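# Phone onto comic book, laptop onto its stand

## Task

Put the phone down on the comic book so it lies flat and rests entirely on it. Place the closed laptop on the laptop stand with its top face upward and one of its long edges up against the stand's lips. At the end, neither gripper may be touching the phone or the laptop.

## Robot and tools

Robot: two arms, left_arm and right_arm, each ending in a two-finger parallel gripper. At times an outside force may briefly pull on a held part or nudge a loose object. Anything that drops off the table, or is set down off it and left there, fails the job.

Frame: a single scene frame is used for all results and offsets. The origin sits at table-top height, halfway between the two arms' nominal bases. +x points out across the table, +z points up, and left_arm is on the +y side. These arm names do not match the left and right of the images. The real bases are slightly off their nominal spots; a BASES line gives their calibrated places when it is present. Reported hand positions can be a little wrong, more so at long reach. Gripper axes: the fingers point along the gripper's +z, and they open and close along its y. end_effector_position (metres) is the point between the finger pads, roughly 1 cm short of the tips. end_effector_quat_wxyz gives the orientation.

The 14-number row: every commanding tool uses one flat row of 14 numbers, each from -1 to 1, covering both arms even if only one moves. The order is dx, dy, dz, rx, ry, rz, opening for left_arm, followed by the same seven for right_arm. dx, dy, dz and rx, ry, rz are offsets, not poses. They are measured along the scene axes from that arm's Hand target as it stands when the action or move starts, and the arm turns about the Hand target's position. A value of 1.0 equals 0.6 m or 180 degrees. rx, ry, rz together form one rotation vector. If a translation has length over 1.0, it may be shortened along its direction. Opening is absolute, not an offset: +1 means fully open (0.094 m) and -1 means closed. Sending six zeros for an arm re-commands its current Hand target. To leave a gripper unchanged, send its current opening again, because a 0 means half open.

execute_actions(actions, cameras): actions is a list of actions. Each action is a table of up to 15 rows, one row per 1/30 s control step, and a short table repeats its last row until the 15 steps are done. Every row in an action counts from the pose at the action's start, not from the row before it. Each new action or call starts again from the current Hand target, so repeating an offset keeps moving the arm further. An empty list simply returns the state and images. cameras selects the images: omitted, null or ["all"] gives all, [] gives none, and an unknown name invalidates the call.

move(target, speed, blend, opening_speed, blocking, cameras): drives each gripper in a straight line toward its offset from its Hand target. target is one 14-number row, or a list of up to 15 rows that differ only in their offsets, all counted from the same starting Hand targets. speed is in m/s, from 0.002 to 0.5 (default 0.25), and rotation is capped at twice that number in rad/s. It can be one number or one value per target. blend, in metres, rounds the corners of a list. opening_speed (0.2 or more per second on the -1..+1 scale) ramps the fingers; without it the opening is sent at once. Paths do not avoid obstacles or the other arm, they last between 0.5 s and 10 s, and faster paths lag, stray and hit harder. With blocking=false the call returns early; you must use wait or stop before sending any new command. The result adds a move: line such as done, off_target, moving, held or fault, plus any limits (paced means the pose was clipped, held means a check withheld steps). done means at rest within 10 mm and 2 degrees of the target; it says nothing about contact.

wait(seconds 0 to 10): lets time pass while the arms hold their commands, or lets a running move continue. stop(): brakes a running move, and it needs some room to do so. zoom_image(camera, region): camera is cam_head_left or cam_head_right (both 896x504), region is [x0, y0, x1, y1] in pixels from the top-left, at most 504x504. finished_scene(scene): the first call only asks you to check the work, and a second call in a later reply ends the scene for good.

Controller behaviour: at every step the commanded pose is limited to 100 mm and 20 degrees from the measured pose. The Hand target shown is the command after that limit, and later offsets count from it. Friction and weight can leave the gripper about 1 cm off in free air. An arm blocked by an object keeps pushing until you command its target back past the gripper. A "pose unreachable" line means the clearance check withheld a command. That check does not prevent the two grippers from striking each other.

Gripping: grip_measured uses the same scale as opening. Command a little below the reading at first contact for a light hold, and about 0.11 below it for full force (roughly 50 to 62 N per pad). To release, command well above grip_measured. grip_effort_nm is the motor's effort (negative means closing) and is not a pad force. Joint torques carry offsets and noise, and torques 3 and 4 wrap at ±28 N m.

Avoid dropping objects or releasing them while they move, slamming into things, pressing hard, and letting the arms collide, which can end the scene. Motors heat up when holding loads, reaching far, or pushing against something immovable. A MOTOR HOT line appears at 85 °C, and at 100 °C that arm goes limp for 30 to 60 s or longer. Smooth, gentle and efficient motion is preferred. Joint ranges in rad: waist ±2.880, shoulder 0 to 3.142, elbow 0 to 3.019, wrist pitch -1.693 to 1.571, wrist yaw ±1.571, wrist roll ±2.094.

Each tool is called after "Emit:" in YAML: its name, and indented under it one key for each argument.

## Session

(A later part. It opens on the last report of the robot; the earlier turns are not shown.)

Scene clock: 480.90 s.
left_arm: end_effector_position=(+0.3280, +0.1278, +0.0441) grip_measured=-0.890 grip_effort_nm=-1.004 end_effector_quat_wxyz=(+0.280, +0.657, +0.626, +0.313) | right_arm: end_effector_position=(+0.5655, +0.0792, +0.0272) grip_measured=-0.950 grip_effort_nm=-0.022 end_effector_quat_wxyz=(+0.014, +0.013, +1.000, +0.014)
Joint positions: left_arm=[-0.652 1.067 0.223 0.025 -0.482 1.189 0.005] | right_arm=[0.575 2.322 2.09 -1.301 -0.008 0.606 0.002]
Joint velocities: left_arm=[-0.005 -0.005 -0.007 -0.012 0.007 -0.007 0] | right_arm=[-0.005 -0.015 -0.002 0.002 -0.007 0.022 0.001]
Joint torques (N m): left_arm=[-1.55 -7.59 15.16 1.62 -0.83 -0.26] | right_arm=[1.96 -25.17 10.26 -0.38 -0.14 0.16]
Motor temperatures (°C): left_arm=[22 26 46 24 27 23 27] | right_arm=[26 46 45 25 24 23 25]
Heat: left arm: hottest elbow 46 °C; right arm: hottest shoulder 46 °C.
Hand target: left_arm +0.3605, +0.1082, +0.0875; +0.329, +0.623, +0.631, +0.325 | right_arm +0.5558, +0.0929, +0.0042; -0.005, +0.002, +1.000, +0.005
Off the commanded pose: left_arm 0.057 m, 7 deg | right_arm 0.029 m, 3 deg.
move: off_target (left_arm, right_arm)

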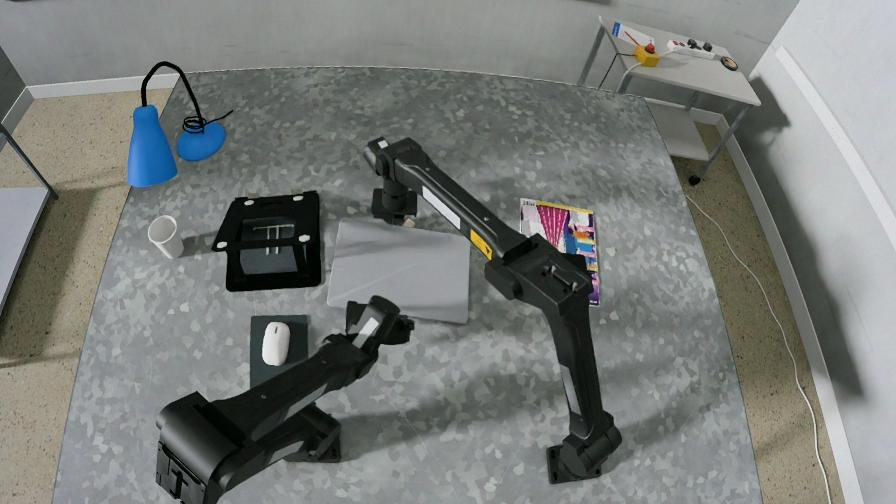

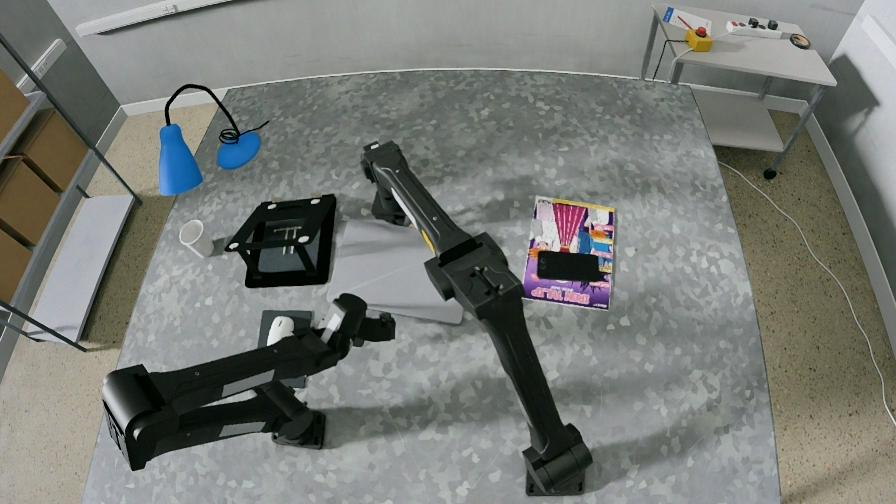

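Emit:
move:
  target: [0.01, 0, -0.11, 0, 0, 0, -0.95, 0.0, 0, 0, 0, 0, 0, -0.95]
  speed: 0.06

Emit:
zoom_image:
  camera: "cam_head_left"
  region: [320, 210, 490, 360]

Scene clock: 492.00 s.
left_arm: end_effector_position=(+0.3498, +0.1190, +0.0217) grip_measured=-0.890 grip_effort_nm=-1.009 end_effector_quat_wxyz=(+0.316, +0.627, +0.629, +0.333) | right_arm: end_effector_position=(+0.5812, +0.0681, +0.0322) grip_measured=-0.950 grip_effort_nm=-0.022 end_effector_quat_wxyz=(+0.030, +0.023, +0.999, +0.013)
Joint positions: left_arm=[-0.651 1.329 0.207 0.394 -0.517 1.181 0.005] | right_arm=[0.555 2.322 2.103 -1.288 0.012 0.606 0.002]
Joint velocities: left_arm=[0.005 -0.005 0.002 0.002 -0.037 -0.022 -0.002] | right_arm=[0.005 -0.005 -0.007 -0.017 0.022 0.007 -0.001]
Joint torques (N m): left_arm=[-1.08 -3.14 9.11 2.5 0.95 -0.09] | right_arm=[3.49 -25.47 9.37 -0.79 -0.75 0.16]
Motor temperatures (°C): left_arm=[22 26 47 24 27 23 27] | right_arm=[26 47 46 25 24 23 25]
Heat: left arm: hottest elbow 47 °C; right arm: hottest shoulder 47 °C.
Hand target: left_arm +0.3655, +0.1091, +0.0222; +0.329, +0.623, +0.631, +0.325 | right_arm +0.5559, +0.0928, +0.0044; -0.005, +0.002, +1.000, +0.005
Off the commanded pose: left_arm 0.020 m, 2 deg | right_arm 0.045 m, 5 deg.
move: off_target (left_arm, right_arm)

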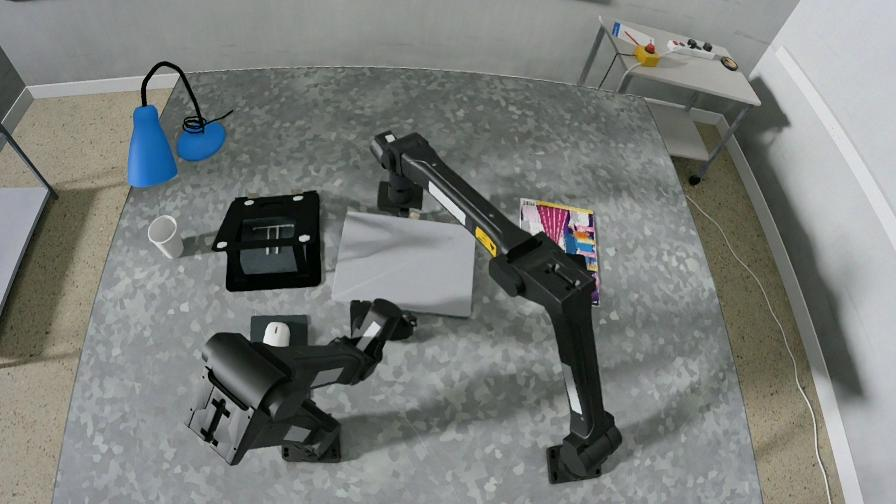

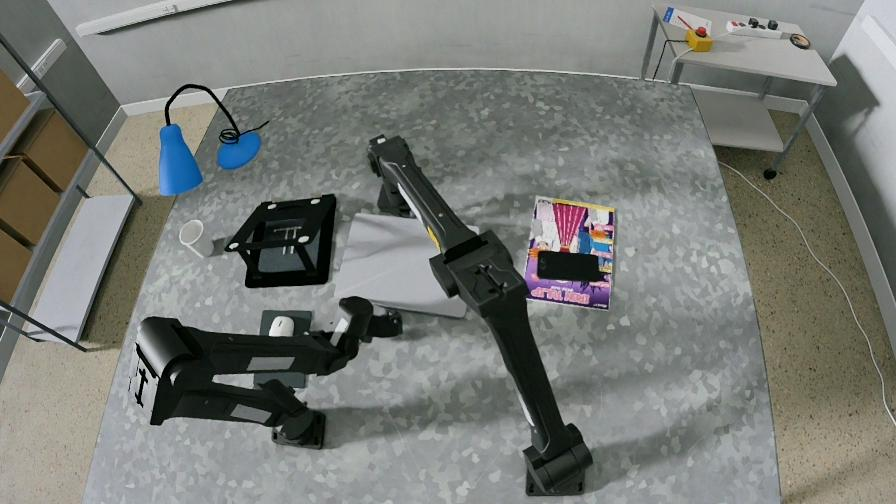

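Scaled by 2.965.

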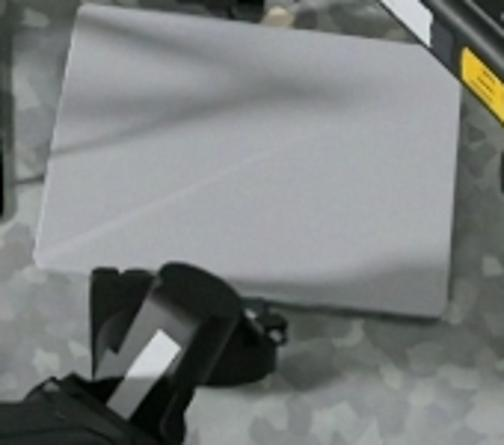

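Emit:
move:
  target:
    - [-0.08, 0, 0.02, 0, 0, 0, 0.0, 0.06, 0.04, 0, 0, 0, 0, -0.95]
    - [-0.08, -0.09, 0.02, 0, 0, 0, 0.0, 0.06, 0.04, -0.02, 0, 0, 0, -0.95]
  speed: 0.08

Emit:
zoom_image:
  camera: "cam_head_left"
  region: [320, 190, 490, 340]

Scene clock: 497.50 s.
left_arm: end_effector_position=(+0.3100, +0.0730, +0.0290) grip_measured=-0.002 grip_effort_nm=0.129 end_effector_quat_wxyz=(+0.322, +0.622, +0.632, +0.330) | right_arm: end_effector_position=(+0.5911, +0.1025, +0.0202) grip_measured=-0.950 grip_effort_nm=-0.017 end_effector_quat_wxyz=(+0.003, +0.010, +1.000, +0.009)
Joint positions: left_arm=[-0.927 1.278 0.24 0.18 -0.709 0.931 0.047] | right_arm=[0.582 2.479 2.363 -1.44 -0.011 0.606 0.002]
Joint velocities: left_arm=[-0.005 -0.024 -0.012 -0.007 -0.022 -0.022 0] | right_arm=[-0.005 0.005 -0.027 -0.002 0.037 -0.051 0]
Joint torques (N m): left_arm=[-2.78 -4.6 10.03 0.91 -0.18 -0.18] | right_arm=[1.49 -25.47 12.27 0.13 -0.04 0.14]
Motor temperatures (°C): left_arm=[22 26 46 24 27 23 27] | right_arm=[26 47 46 25 24 23 25]
Heat: left arm: hottest elbow 46 °C; right arm: hottest shoulder 47 °C.
Hand target: left_arm +0.3174, +0.0556, +0.0339; +0.330, +0.623, +0.631, +0.324 | right_arm +0.5921, +0.1162, -0.0081; -0.005, +0.002, +1.000, +0.005
Off the commanded pose: left_arm 0.020 m, 1 deg | right_arm 0.031 m, 1 deg.
move: off_target (left_arm, right_arm)

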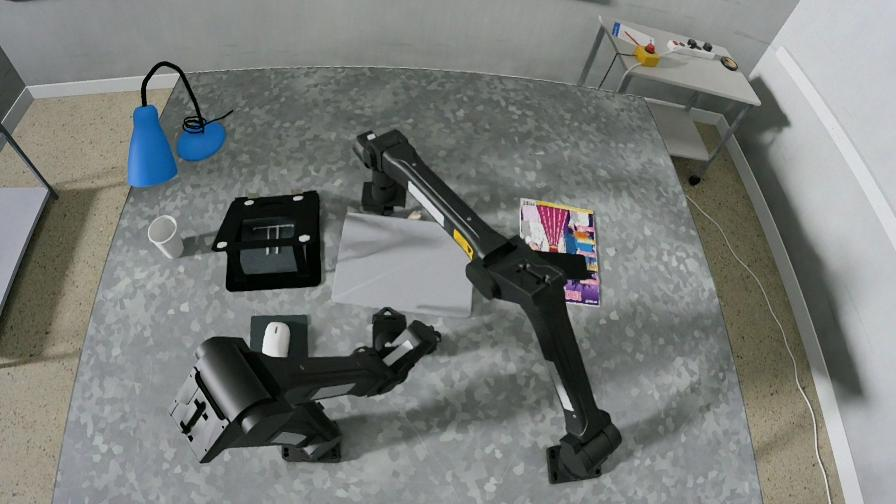

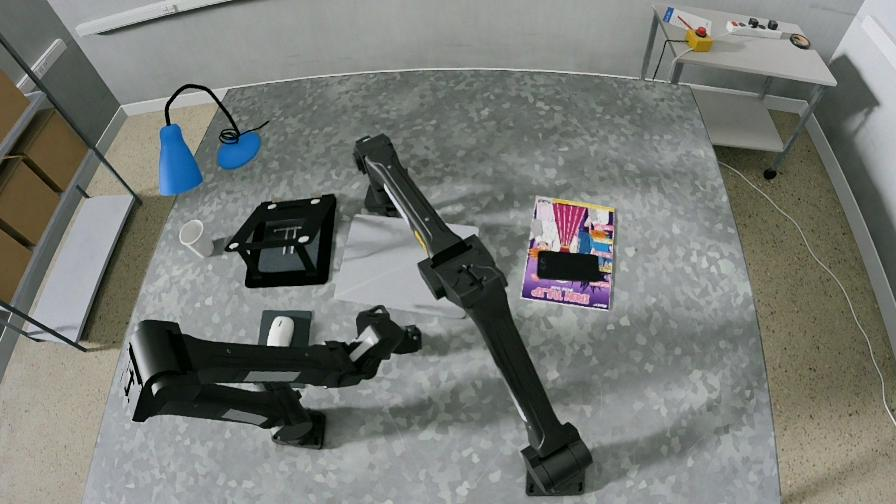

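Scaled by 2.965.

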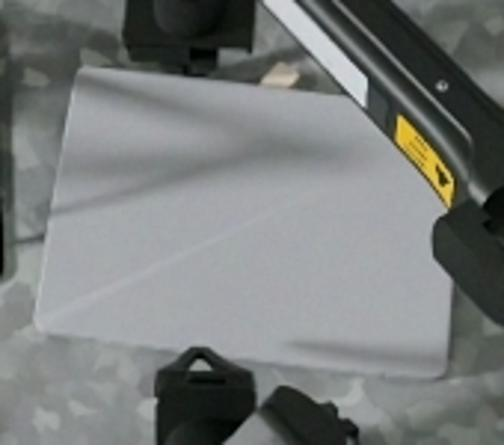

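Emit:
move:
  target: [0.09, 0, -0.025, 0, 0, 0, 0.0, -0.05, -0.02, 0.01, 0, 0, 0, -0.95]
  speed: 0.05

Emit:
zoom_image:
  camera: "cam_head_left"
  region: [320, 190, 490, 340]

Scene clock: 501.20 s.
left_arm: end_effector_position=(+0.3515, +0.0545, +0.0291) grip_measured=-0.002 grip_effort_nm=0.129 end_effector_quat_wxyz=(+0.344, +0.627, +0.620, +0.324) | right_arm: end_effector_position=(+0.5904, +0.1025, +0.0202) grip_measured=-0.950 grip_effort_nm=-0.022 end_effector_quat_wxyz=(+0.030, +0.015, +0.999, +0.023)
Joint positions: left_arm=[-0.832 1.405 0.305 0.354 -0.617 1.055 0.047] | right_arm=[0.584 2.415 2.242 -1.322 -0.004 0.62 0.002]
Joint velocities: left_arm=[-0.005 -0.005 0.012 -0.012 -0.007 -0.007 0.001] | right_arm=[0.015 -0.005 -0.002 0.002 -0.037 0.022 0]
Joint torques (N m): left_arm=[2.2 -3.08 9.91 1.59 0.41 -0.04] | right_arm=[2.08 -29.57 5.59 -0.69 -0.26 0.12]
Motor temperatures (°C): left_arm=[22 26 46 24 27 23 27] | right_arm=[26 47 46 25 24 23 25]
Heat: left arm: hottest elbow 46 °C; right arm: hottest shoulder 47 °C.
Hand target: left_arm +0.3708, +0.0552, +0.0186; +0.329, +0.623, +0.631, +0.324 | right_arm +0.5620, +0.1046, -0.0019; -0.005, +0.002, +1.000, +0.005
Off the commanded pose: left_arm 0.022 m, 2 deg | right_arm 0.036 m, 5 deg.
move: off_target (left_arm, right_arm)

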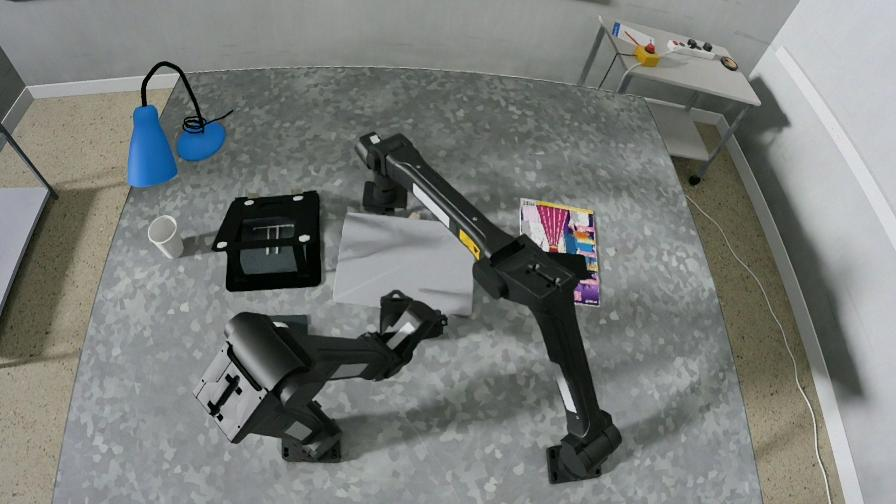

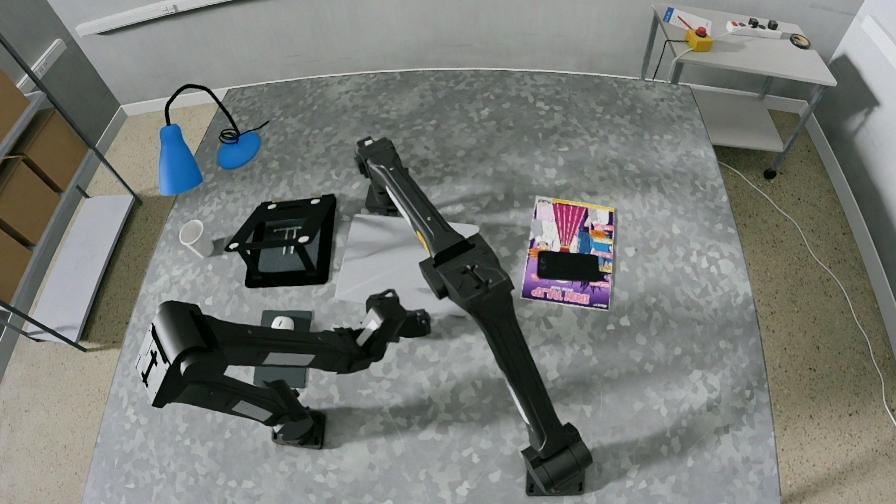

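Scaled by 2.965.

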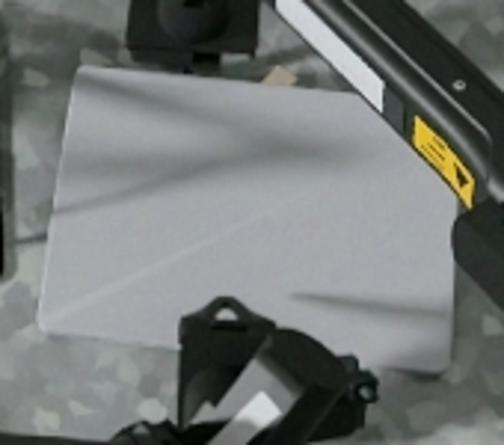

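Emit:
move:
  target: [0.02, 0, -0.01, 0, 0, 0, -0.95, -0.02, 0, 0.0, 0, 0, 0, -0.95]
  speed: 0.04
  opening_speed: 0.5

Emit:
zoom_image:
  camera: "cam_head_left"
  region: [320, 190, 490, 340]

Scene clock: 507.63 s.
left_arm: end_effector_position=(+0.3513, +0.0512, +0.0182) grip_measured=-0.662 grip_effort_nm=-0.999 end_effector_quat_wxyz=(+0.340, +0.640, +0.614, +0.314) | right_arm: end_effector_position=(+0.5915, +0.1017, +0.0261) grip_measured=-0.950 grip_effort_nm=-0.012 end_effector_quat_wxyz=(+0.046, +0.018, +0.998, +0.030)
Joint positions: left_arm=[-0.826 1.447 0.305 0.388 -0.585 1.074 0.016] | right_arm=[0.584 2.381 2.192 -1.272 0.004 0.626 0.002]
Joint velocities: left_arm=[-0.005 -0.005 -0.017 -0.002 -0.066 -0.037 0] | right_arm=[-0.005 -0.015 0.002 0.012 -0.037 -0.051 0]
Joint torques (N m): left_arm=[3.55 -2.67 11 1.74 -0.01 0.02] | right_arm=[2.67 -29.27 4.93 -1.4 -0.47 0.14]
Motor temperatures (°C): left_arm=[22 26 45 24 27 23 27] | right_arm=[26 48 45 25 24 23 25]
Heat: left arm: hottest elbow 45 °C; right arm: hottest shoulder 48 °C.
Hand target: left_arm +0.3828, +0.0552, +0.0126; +0.329, +0.622, +0.631, +0.325 | right_arm +0.5500, +0.1047, -0.0020; -0.005, +0.002, +1.000, +0.005
Off the commanded pose: left_arm 0.032 m, 3 deg | right_arm 0.050 m, 7 deg.
move: off_target (left_arm, right_arm)

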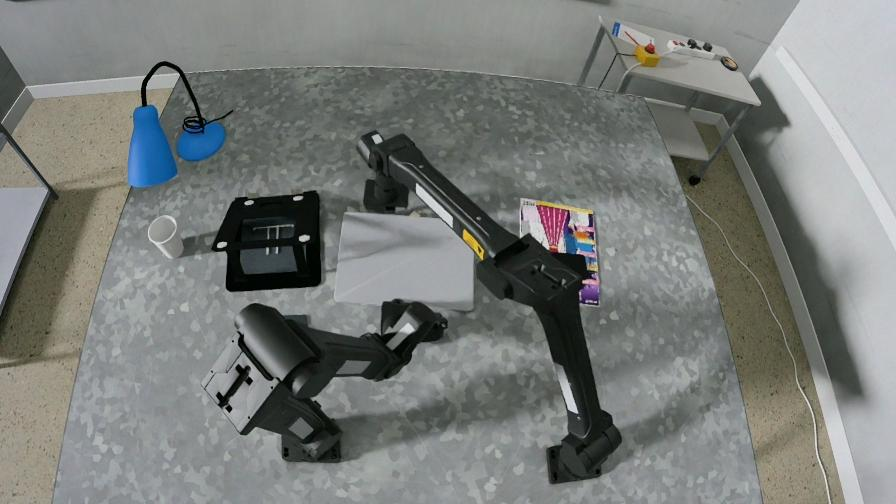

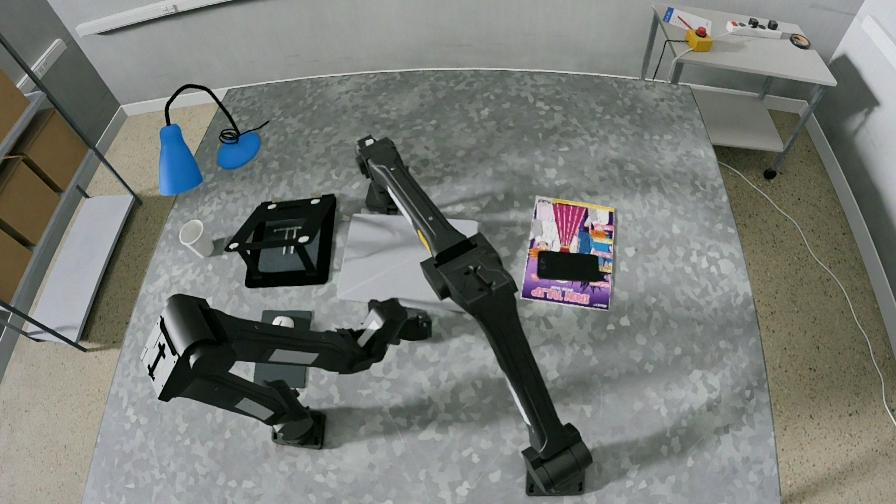

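Scaled by 2.965.

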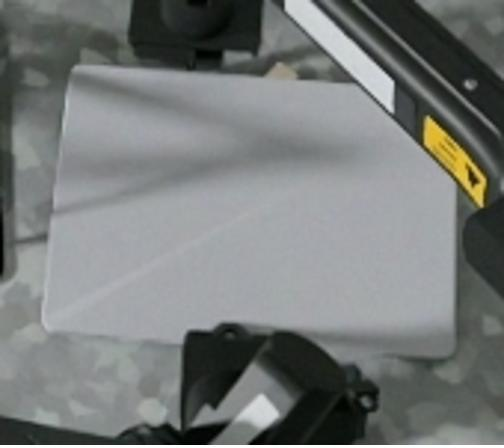

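Emit:
execute_actions:
  actions: []

Scene clock: 517.27 s.
left_arm: end_effector_position=(+0.3513, +0.0512, +0.0182) grip_measured=-0.663 grip_effort_nm=-1.009 end_effector_quat_wxyz=(+0.340, +0.640, +0.614, +0.314) | right_arm: end_effector_position=(+0.5915, +0.1017, +0.0261) grip_measured=-0.950 grip_effort_nm=-0.017 end_effector_quat_wxyz=(+0.046, +0.018, +0.998, +0.030)
Joint positions: left_arm=[-0.826 1.447 0.305 0.388 -0.585 1.074 0.016] | right_arm=[0.584 2.381 2.192 -1.272 0.004 0.626 0.002]
Joint velocities: left_arm=[-0.005 -0.024 0.002 -0.022 0.007 0.007 0.001] | right_arm=[-0.015 -0.005 -0.002 0.012 0.022 -0.022 0]
Joint torques (N m): left_arm=[3.6 -2.61 11.03 1.88 -0.04 0.04] | right_arm=[2.67 -29.22 4.9 -1.42 -0.48 0.15]
Motor temperatures (°C): left_arm=[22 26 45 24 27 23 27] | right_arm=[26 47 44 25 24 23 25]
Heat: left arm: hottest elbow 45 °C; right arm: hottest shoulder 47 °C.
Hand target: left_arm +0.3828, +0.0552, +0.0126; +0.329, +0.622, +0.631, +0.325 | right_arm +0.5500, +0.1047, -0.0020; -0.005, +0.002, +1.000, +0.005
Tool commands: left_gripper/opening=-0.95 right_gripper/opening=-0.95
Off the commanded pose: left_arm 0.032 m, 3 deg | right_arm 0.050 m, 7 deg.

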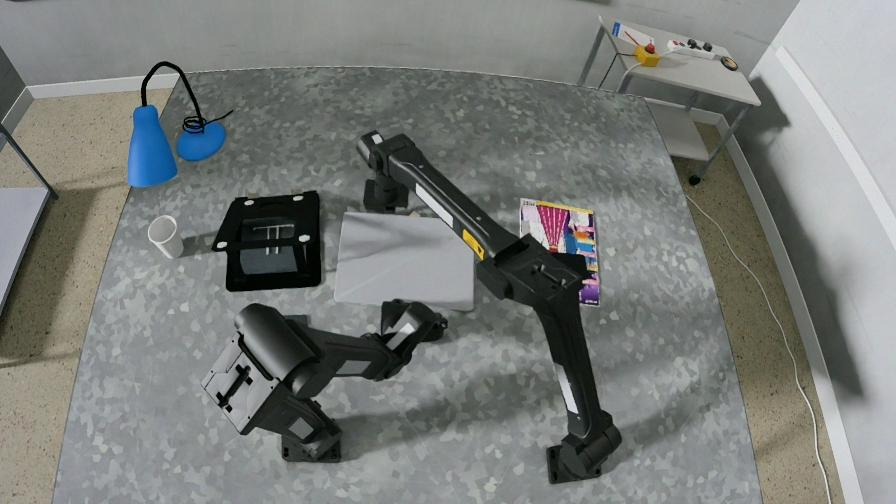

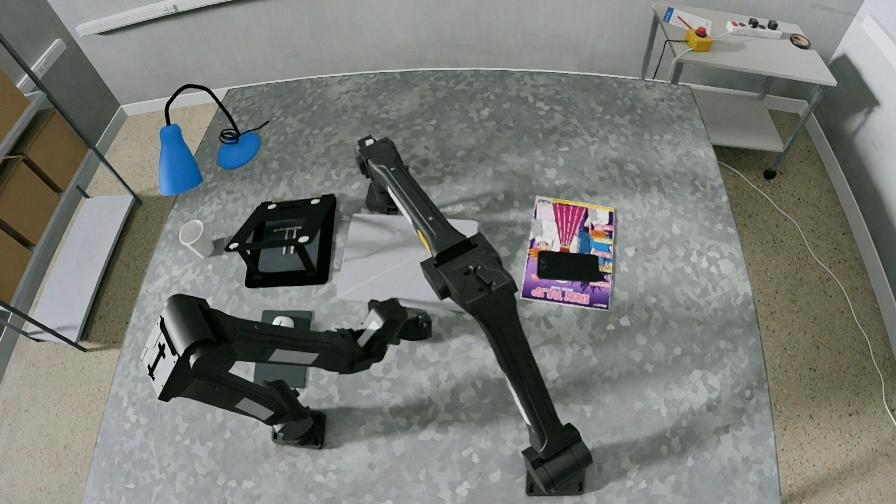

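Emit:
move:
  target:
    - [0,0,0.025,0,-0.042,0,-0.95,0,0,0,0,0,0,-0.95]
    - [0,0,0.045,0,-0.083,0,-0.95,0,0,0,0,0,0,-0.95]
  speed: 0.05

Scene clock: 523.20 s.
left_arm: end_effector_position=(+0.3559, +0.0514, +0.0191) grip_measured=-0.735 grip_effort_nm=-0.994 end_effector_quat_wxyz=(+0.390, +0.615, +0.574, +0.373) | right_arm: end_effector_position=(+0.5960, +0.0985, +0.0315) grip_measured=-0.950 grip_effort_nm=-0.022 end_effector_quat_wxyz=(+0.053, +0.021, +0.998, +0.031)
Joint positions: left_arm=[-0.855 1.623 0.251 0.803 -0.684 1.199 0.012] | right_arm=[0.578 2.374 2.192 -1.266 0.009 0.626 0.002]
Joint velocities: left_arm=[0.005 -0.015 -0.002 -0.022 0.051 0.007 0] | right_arm=[-0.005 -0.015 0.007 0.027 0.022 0.051 0]
Joint torques (N m): left_arm=[2.14 -9.41 6.67 3.58 -1.7 0.15] | right_arm=[2.96 -28.69 5 -1.61 -0.63 0.14]
Motor temperatures (°C): left_arm=[22 26 44 24 27 23 27] | right_arm=[26 47 44 25 24 23 25]
Heat: left arm: hottest elbow 44 °C; right arm: hottest shoulder 47 °C.
Hand target: left_arm +0.3824, +0.0553, +0.0400; +0.410, +0.575, +0.584, +0.401 | right_arm +0.5500, +0.1047, -0.0019; -0.005, +0.002, +1.000, +0.005
Off the commanded pose: left_arm 0.034 m, 6 deg | right_arm 0.057 m, 8 deg.
move: off_target (left_arm, right_arm)

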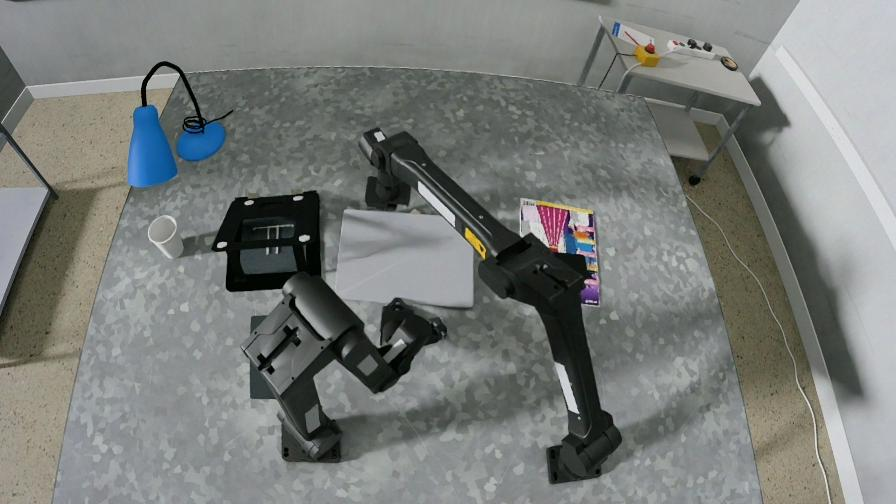

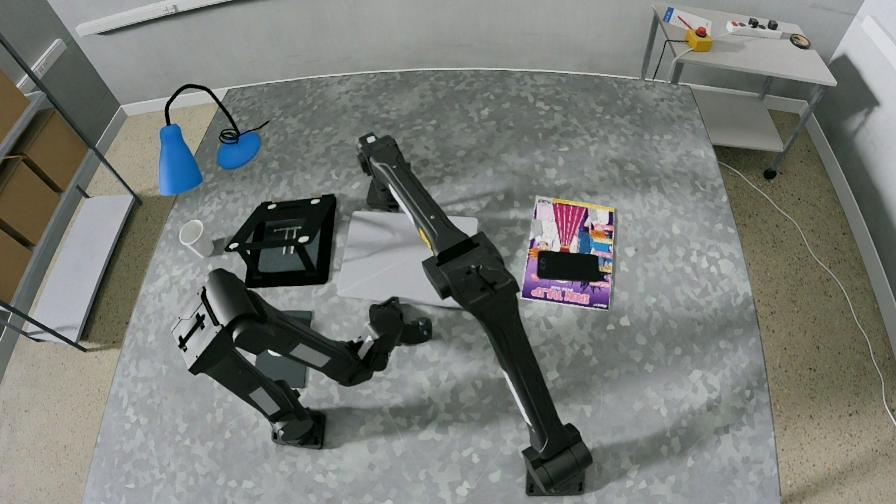

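Emit:
move:
  target: [0.02,0,-0.03,0,0,0,-0.45,0,0,0,0,0,0,-0.95]
  speed: 0.05

Emit:
zoom_image:
  camera: "cam_head_left"
  region: [320, 190, 500, 360]

Scene clock: 528.40 s.
left_arm: end_effector_position=(+0.3668, +0.0554, +0.0221) grip_measured=-0.451 grip_effort_nm=0.051 end_effector_quat_wxyz=(+0.412, +0.592, +0.576, +0.385) | right_arm: end_effector_position=(+0.5937, +0.0972, +0.0301) grip_measured=-0.950 grip_effort_nm=-0.017 end_effector_quat_wxyz=(+0.048, +0.021, +0.998, +0.029)
Joint positions: left_arm=[-0.827 1.691 0.252 0.95 -0.688 1.223 0.026] | right_arm=[0.578 2.374 2.189 -1.273 0.006 0.626 0.002]
Joint velocities: left_arm=[-0.015 -0.005 0.002 0.002 0.022 0.066 0.001] | right_arm=[-0.005 -0.024 0.007 -0.007 0.022 -0.051 0]
Joint torques (N m): left_arm=[2.61 -5.6 8.16 2.1 -0.32 0.12] | right_arm=[3.02 -28.81 5.03 -1.36 -0.56 0.14]
Motor temperatures (°C): left_arm=[23 26 44 24 28 23 28] | right_arm=[26 49 43 25 24 23 25]
Heat: left arm: hottest elbow 44 °C; right arm: hottest shoulder 49 °C.
Hand target: left_arm +0.3942, +0.0554, +0.0222; +0.409, +0.575, +0.584, +0.401 | right_arm +0.5500, +0.1047, -0.0019; -0.005, +0.002, +1.000, +0.005
Off the commanded pose: left_arm 0.028 m, 3 deg | right_arm 0.055 m, 7 deg.
move: off_target (left_arm, right_arm)

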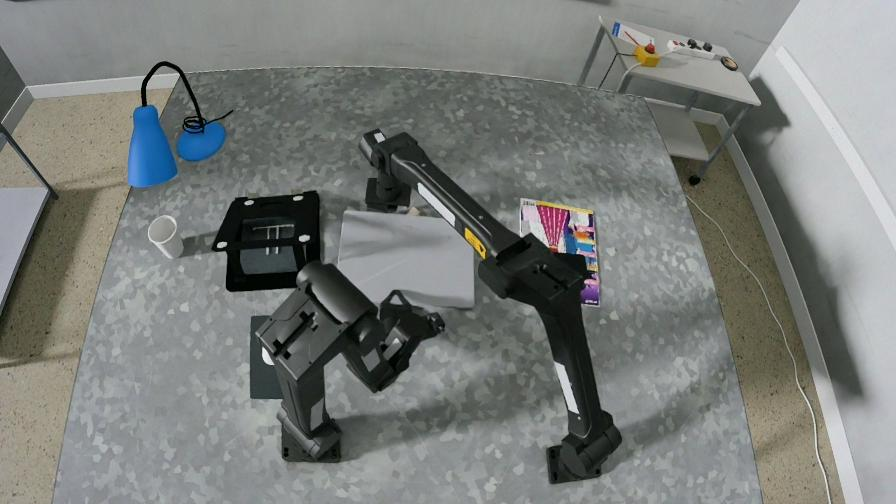

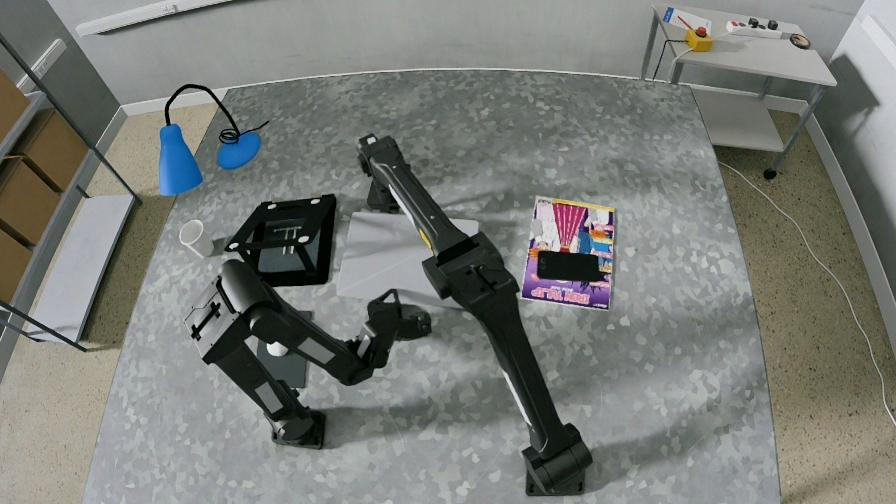

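Scaled by 2.800.

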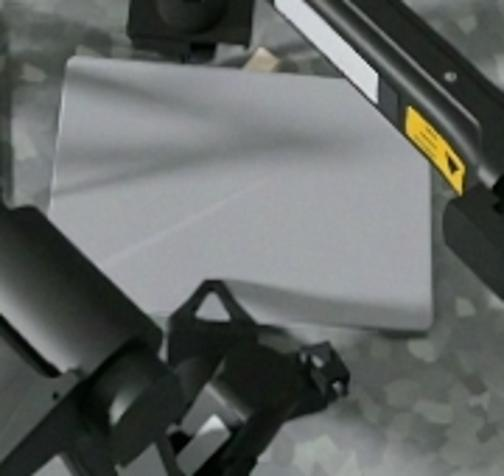

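Emit:
move:
  target: [0.05,0,-0.01,0,0,0,-0.45,0,0,0,0,0,0,-0.95]
  speed: 0.05

Emit:
zoom_image:
  camera: "cam_head_right"
  region: [320, 190, 500, 360]

Scene clock: 536.37 s.
left_arm: end_effector_position=(+0.3724, +0.0531, +0.0220) grip_measured=-0.449 grip_effort_nm=-0.012 end_effector_quat_wxyz=(+0.420, +0.603, +0.563, +0.377) | right_arm: end_effector_position=(+0.5944, +0.0973, +0.0318) grip_measured=-0.950 grip_effort_nm=-0.017 end_effector_quat_wxyz=(+0.050, +0.021, +0.998, +0.030)
Joint positions: left_arm=[-0.798 1.704 0.253 0.987 -0.627 1.265 0.026] | right_arm=[0.578 2.371 2.189 -1.272 0.008 0.626 0.002]
Joint velocities: left_arm=[-0.015 -0.005 -0.012 -0.007 0.007 -0.007 0] | right_arm=[-0.005 0.005 -0.007 -0.012 -0.051 -0.037 0.001]
Joint torques (N m): left_arm=[5.48 -3.9 12.59 1.22 -0.39 0.14] | right_arm=[2.96 -28.51 5.07 -1.42 -0.6 0.14]
Motor temperatures (°C): left_arm=[23 26 43 24 28 23 27] | right_arm=[26 50 43 25 24 23 25]
Heat: left arm: hottest elbow 43 °C; right arm: hottest shoulder 50 °C.
Hand target: left_arm +0.4242, +0.0550, +0.0161; +0.409, +0.575, +0.584, +0.401 | right_arm +0.5500, +0.1046, -0.0021; -0.005, +0.002, +1.000, +0.005
Off the commanded pose: left_arm 0.052 m, 5 deg | right_arm 0.056 m, 7 deg.
move: off_target (left_arm, right_arm)

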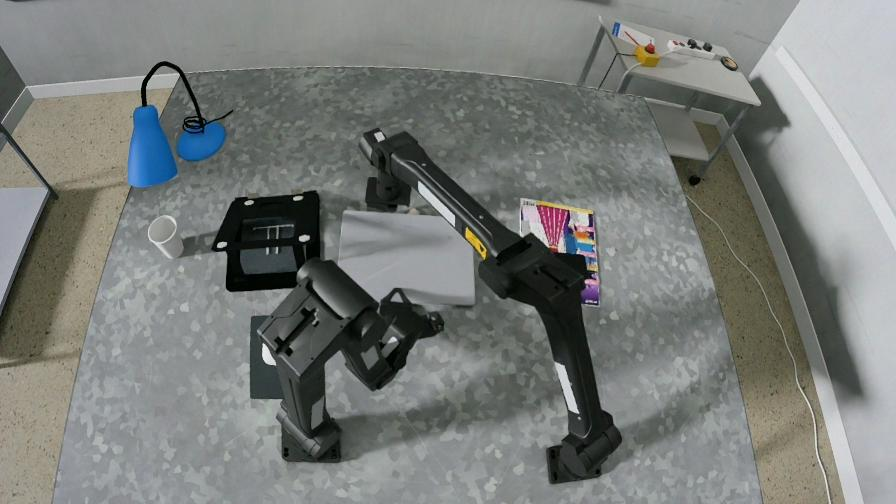

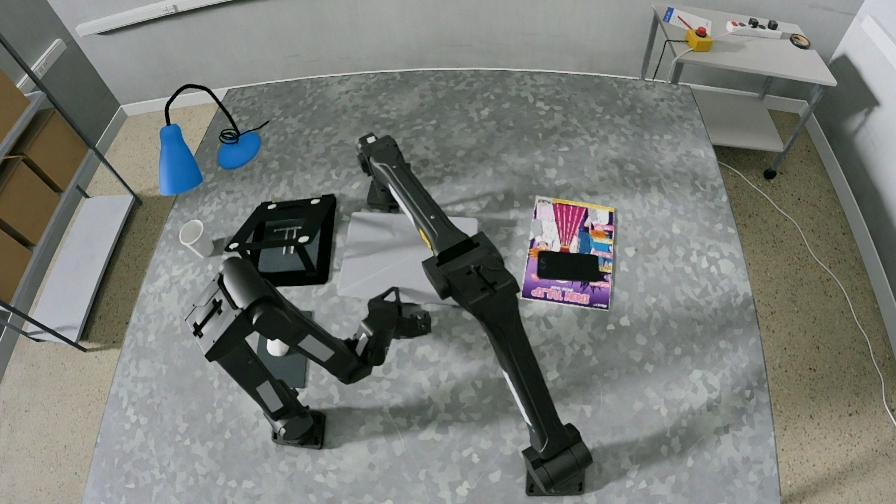

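Scaled by 2.800.

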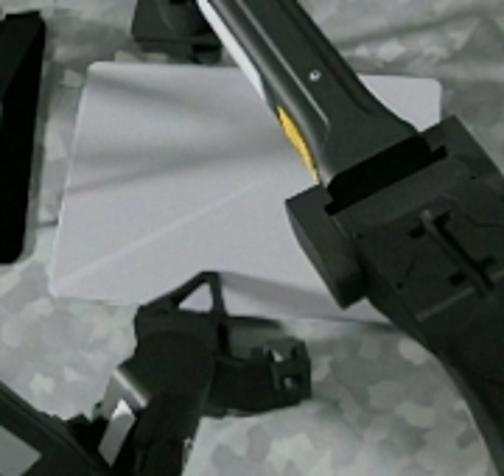

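Emit:
move:
  target: [-0.03,0,0.02,0,0,0,-0.95,0,0,0,0,0,0,-0.95]
  speed: 0.05
  opening_speed: 0.5

Scene clock: 539.73 s.
left_arm: end_effector_position=(+0.3723, +0.0545, +0.0219) grip_measured=-0.513 grip_effort_nm=-1.009 end_effector_quat_wxyz=(+0.414, +0.603, +0.566, +0.380) | right_arm: end_effector_position=(+0.5944, +0.0973, +0.0321) grip_measured=-0.950 grip_effort_nm=-0.017 end_effector_quat_wxyz=(+0.050, +0.021, +0.998, +0.030)
Joint positions: left_arm=[-0.801 1.695 0.256 0.963 -0.641 1.26 0.023] | right_arm=[0.578 2.371 2.189 -1.272 0.008 0.626 0.002]
Joint velocities: left_arm=[0.005 0.005 -0.007 -0.017 0.022 0.007 0.001] | right_arm=[0.015 -0.005 -0.027 -0.002 -0.081 -0.022 0]
Joint torques (N m): left_arm=[2.08 -8.53 9.91 0.59 -1.21 -0.07] | right_arm=[3.08 -28.51 5.08 -1.42 -0.6 0.14]
Motor temperatures (°C): left_arm=[23 26 43 24 28 23 27] | right_arm=[26 49 43 25 24 23 25]
Heat: left arm: hottest elbow 43 °C; right arm: hottest shoulder 49 °C.
Hand target: left_arm +0.4063, +0.0550, +0.0281; +0.410, +0.575, +0.584, +0.401 | right_arm +0.5500, +0.1047, -0.0019; -0.005, +0.002, +1.000, +0.005
Off the commanded pose: left_arm 0.034 m, 4 deg | right_arm 0.057 m, 7 deg.
move: off_target (left_arm, right_arm)

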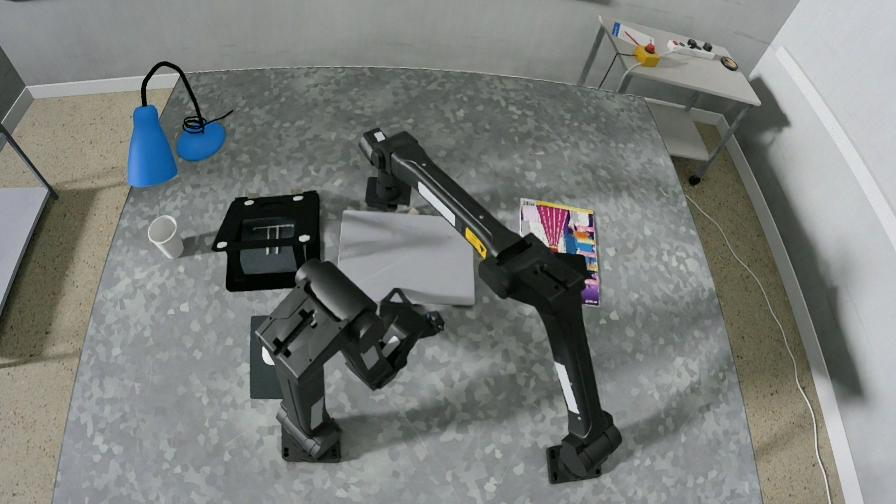

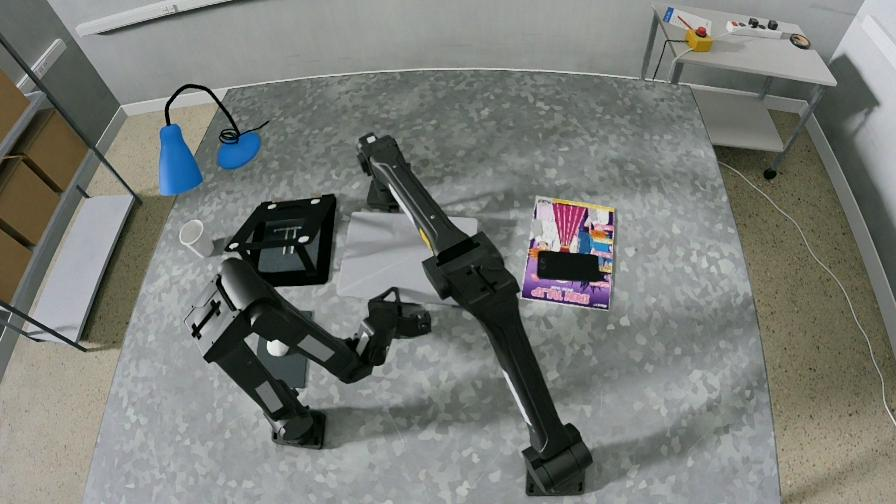

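Emit:
move:
  target:
    - [-0.01,0,0.03,0,-0.04,0,-0.95,0,0,0,0,0,0,-0.95]
    - [-0.02,0,0.06,0,-0.1,0,-0.95,0,0,0,0,0,0,-0.95]
  speed: 0.05

Emit:
zoom_image:
  camera: "cam_head_right"
  region: [320, 190, 500, 360]

Scene clock: 546.03 s.
left_arm: end_effector_position=(+0.3764, +0.0580, +0.0461) grip_measured=-0.654 grip_effort_nm=-0.999 end_effector_quat_wxyz=(+0.478, +0.537, +0.521, +0.460) | right_arm: end_effector_position=(+0.5959, +0.0974, +0.0355) grip_measured=-0.950 grip_effort_nm=-0.022 end_effector_quat_wxyz=(+0.055, +0.021, +0.998, +0.030)
Joint positions: left_arm=[-0.828 1.947 0.249 1.534 -0.759 1.453 0.016] | right_arm=[0.578 2.367 2.189 -1.268 0.012 0.626 0.002]
Joint velocities: left_arm=[-0.005 -0.005 -0.012 0.022 -0.051 -0.051 -0.001] | right_arm=[0.015 0.005 -0.007 0.002 -0.007 0.007 0.001]
Joint torques (N m): left_arm=[0.21 -11.34 4.12 3.75 -0.67 0.4] | right_arm=[3.08 -28.16 5.09 -1.54 -0.74 0.14]
Motor temperatures (°C): left_arm=[23 26 43 24 28 23 27] | right_arm=[26 48 43 25 25 23 25]
Heat: left arm: hottest elbow 43 °C; right arm: hottest shoulder 48 °C.
Hand target: left_arm +0.3941, +0.0553, +0.0645; +0.497, +0.506, +0.513, +0.484 | right_arm +0.5498, +0.1048, -0.0019; -0.005, +0.002, +1.000, +0.005
Off the commanded pose: left_arm 0.026 m, 5 deg | right_arm 0.060 m, 8 deg.
joint sent to its limit (left arm) — joint 4 (wrist pitch), upper limit. The joint targets still meet the commanded pose.
move: off_target (left_arm, right_arm)

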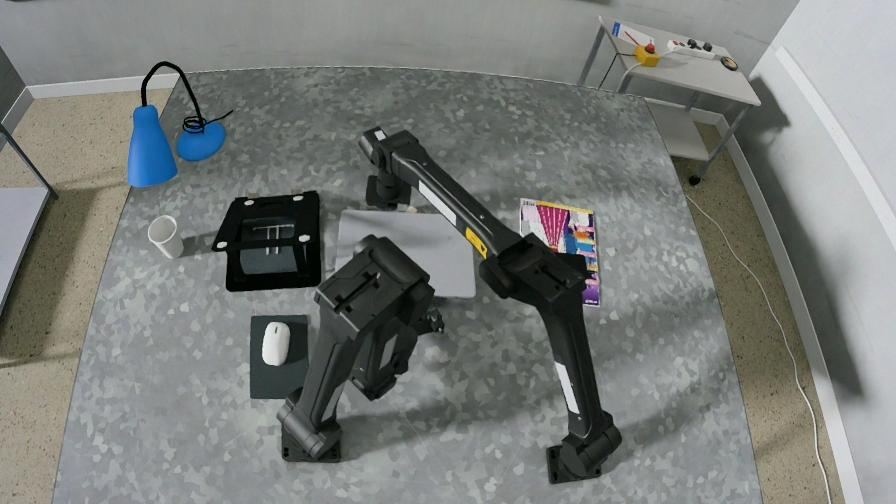

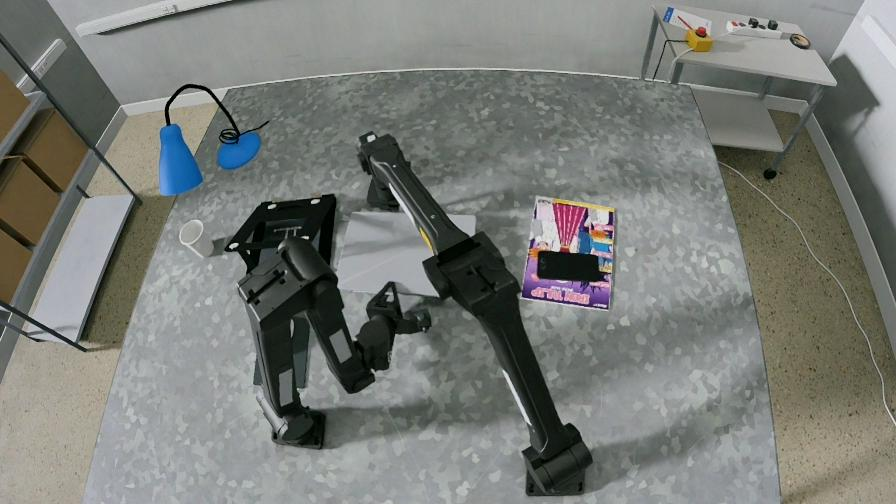

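Scaled by 2.800.

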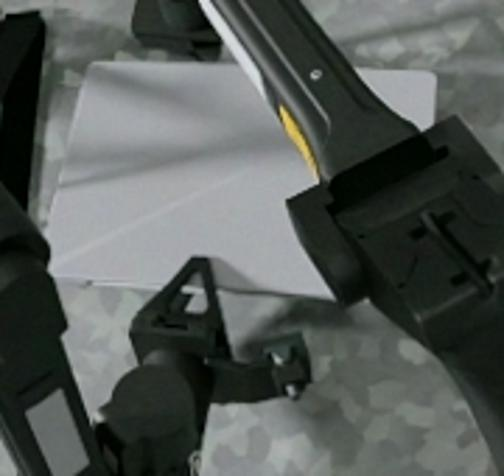

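Emit:
move:
  target:
    - [-0.01,0,0.03,0,0.05,0,-0.95,0.02,0,0,0,0,0,-0.95]
    - [-0.01,0,0.075,0,0.09,0,-0.95,0.04,0,0,0,0,0,-0.95]
  speed: 0.05

Emit:
zoom_image:
  camera: "cam_head_right"
  region: [320, 190, 500, 360]

Scene clock: 555.43 s.
left_arm: end_effector_position=(+0.3684, +0.0593, +0.0820) grip_measured=-0.654 grip_effort_nm=-1.004 end_effector_quat_wxyz=(+0.398, +0.598, +0.568, +0.402) | right_arm: end_effector_position=(+0.5859, +0.0937, +0.0365) grip_measured=-0.950 grip_effort_nm=-0.022 end_effector_quat_wxyz=(+0.027, +0.017, +0.999, +0.023)
Joint positions: left_arm=[-0.825 1.346 0.273 0.577 -0.712 1.261 0.016] | right_arm=[0.577 2.376 2.213 -1.337 -0.008 0.616 0.002]
Joint velocities: left_arm=[-0.005 -0.005 -0.007 -0.007 0.007 -0.022 0] | right_arm=[-0.015 -0.015 -0.012 0.007 0.022 0.007 0.001]
Joint torques (N m): left_arm=[0.56 -9.7 10.89 1.31 -0.58 -0.08] | right_arm=[1.9 -24.12 10.97 -0.84 -0.12 0.07]
Motor temperatures (°C): left_arm=[23 26 42 24 28 24 28] | right_arm=[26 47 43 25 25 23 25]
Heat: left arm: hottest elbow 42 °C; right arm: hottest shoulder 47 °C.
Hand target: left_arm +0.3890, +0.0539, +0.1082; +0.419, +0.568, +0.578, +0.410 | right_arm +0.5740, +0.1046, -0.0019; -0.005, +0.002, +1.000, +0.005
Off the commanded pose: left_arm 0.034 m, 4 deg | right_arm 0.042 m, 5 deg.
move: off_target (left_arm, right_arm)

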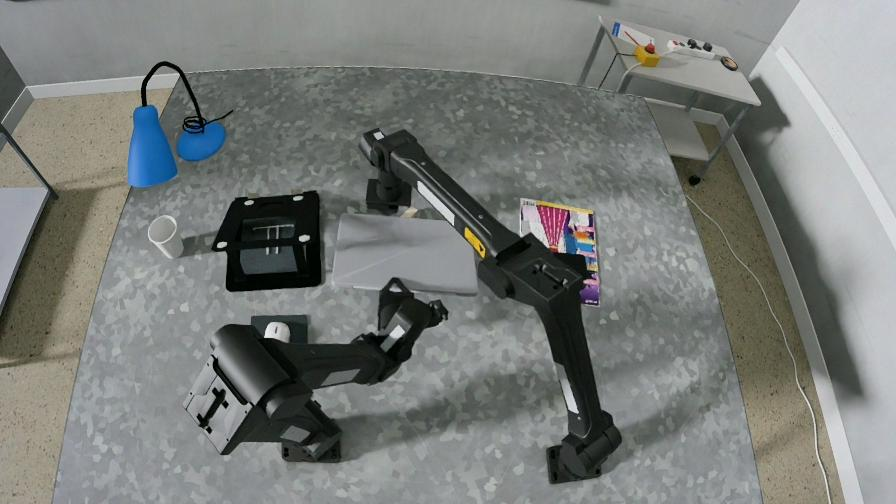

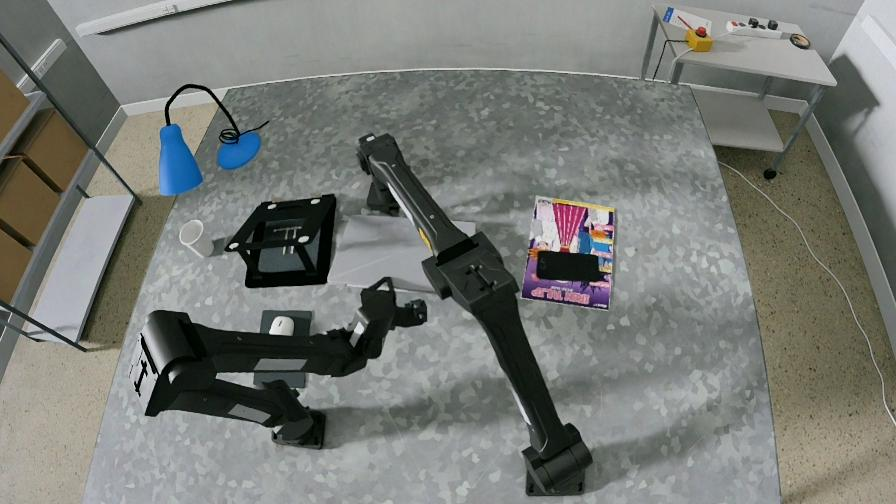

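Scaled by 2.800.

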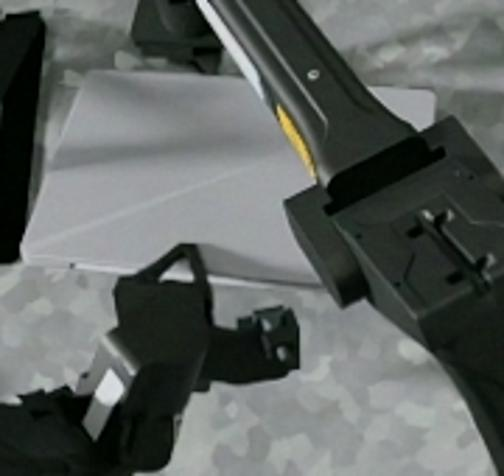

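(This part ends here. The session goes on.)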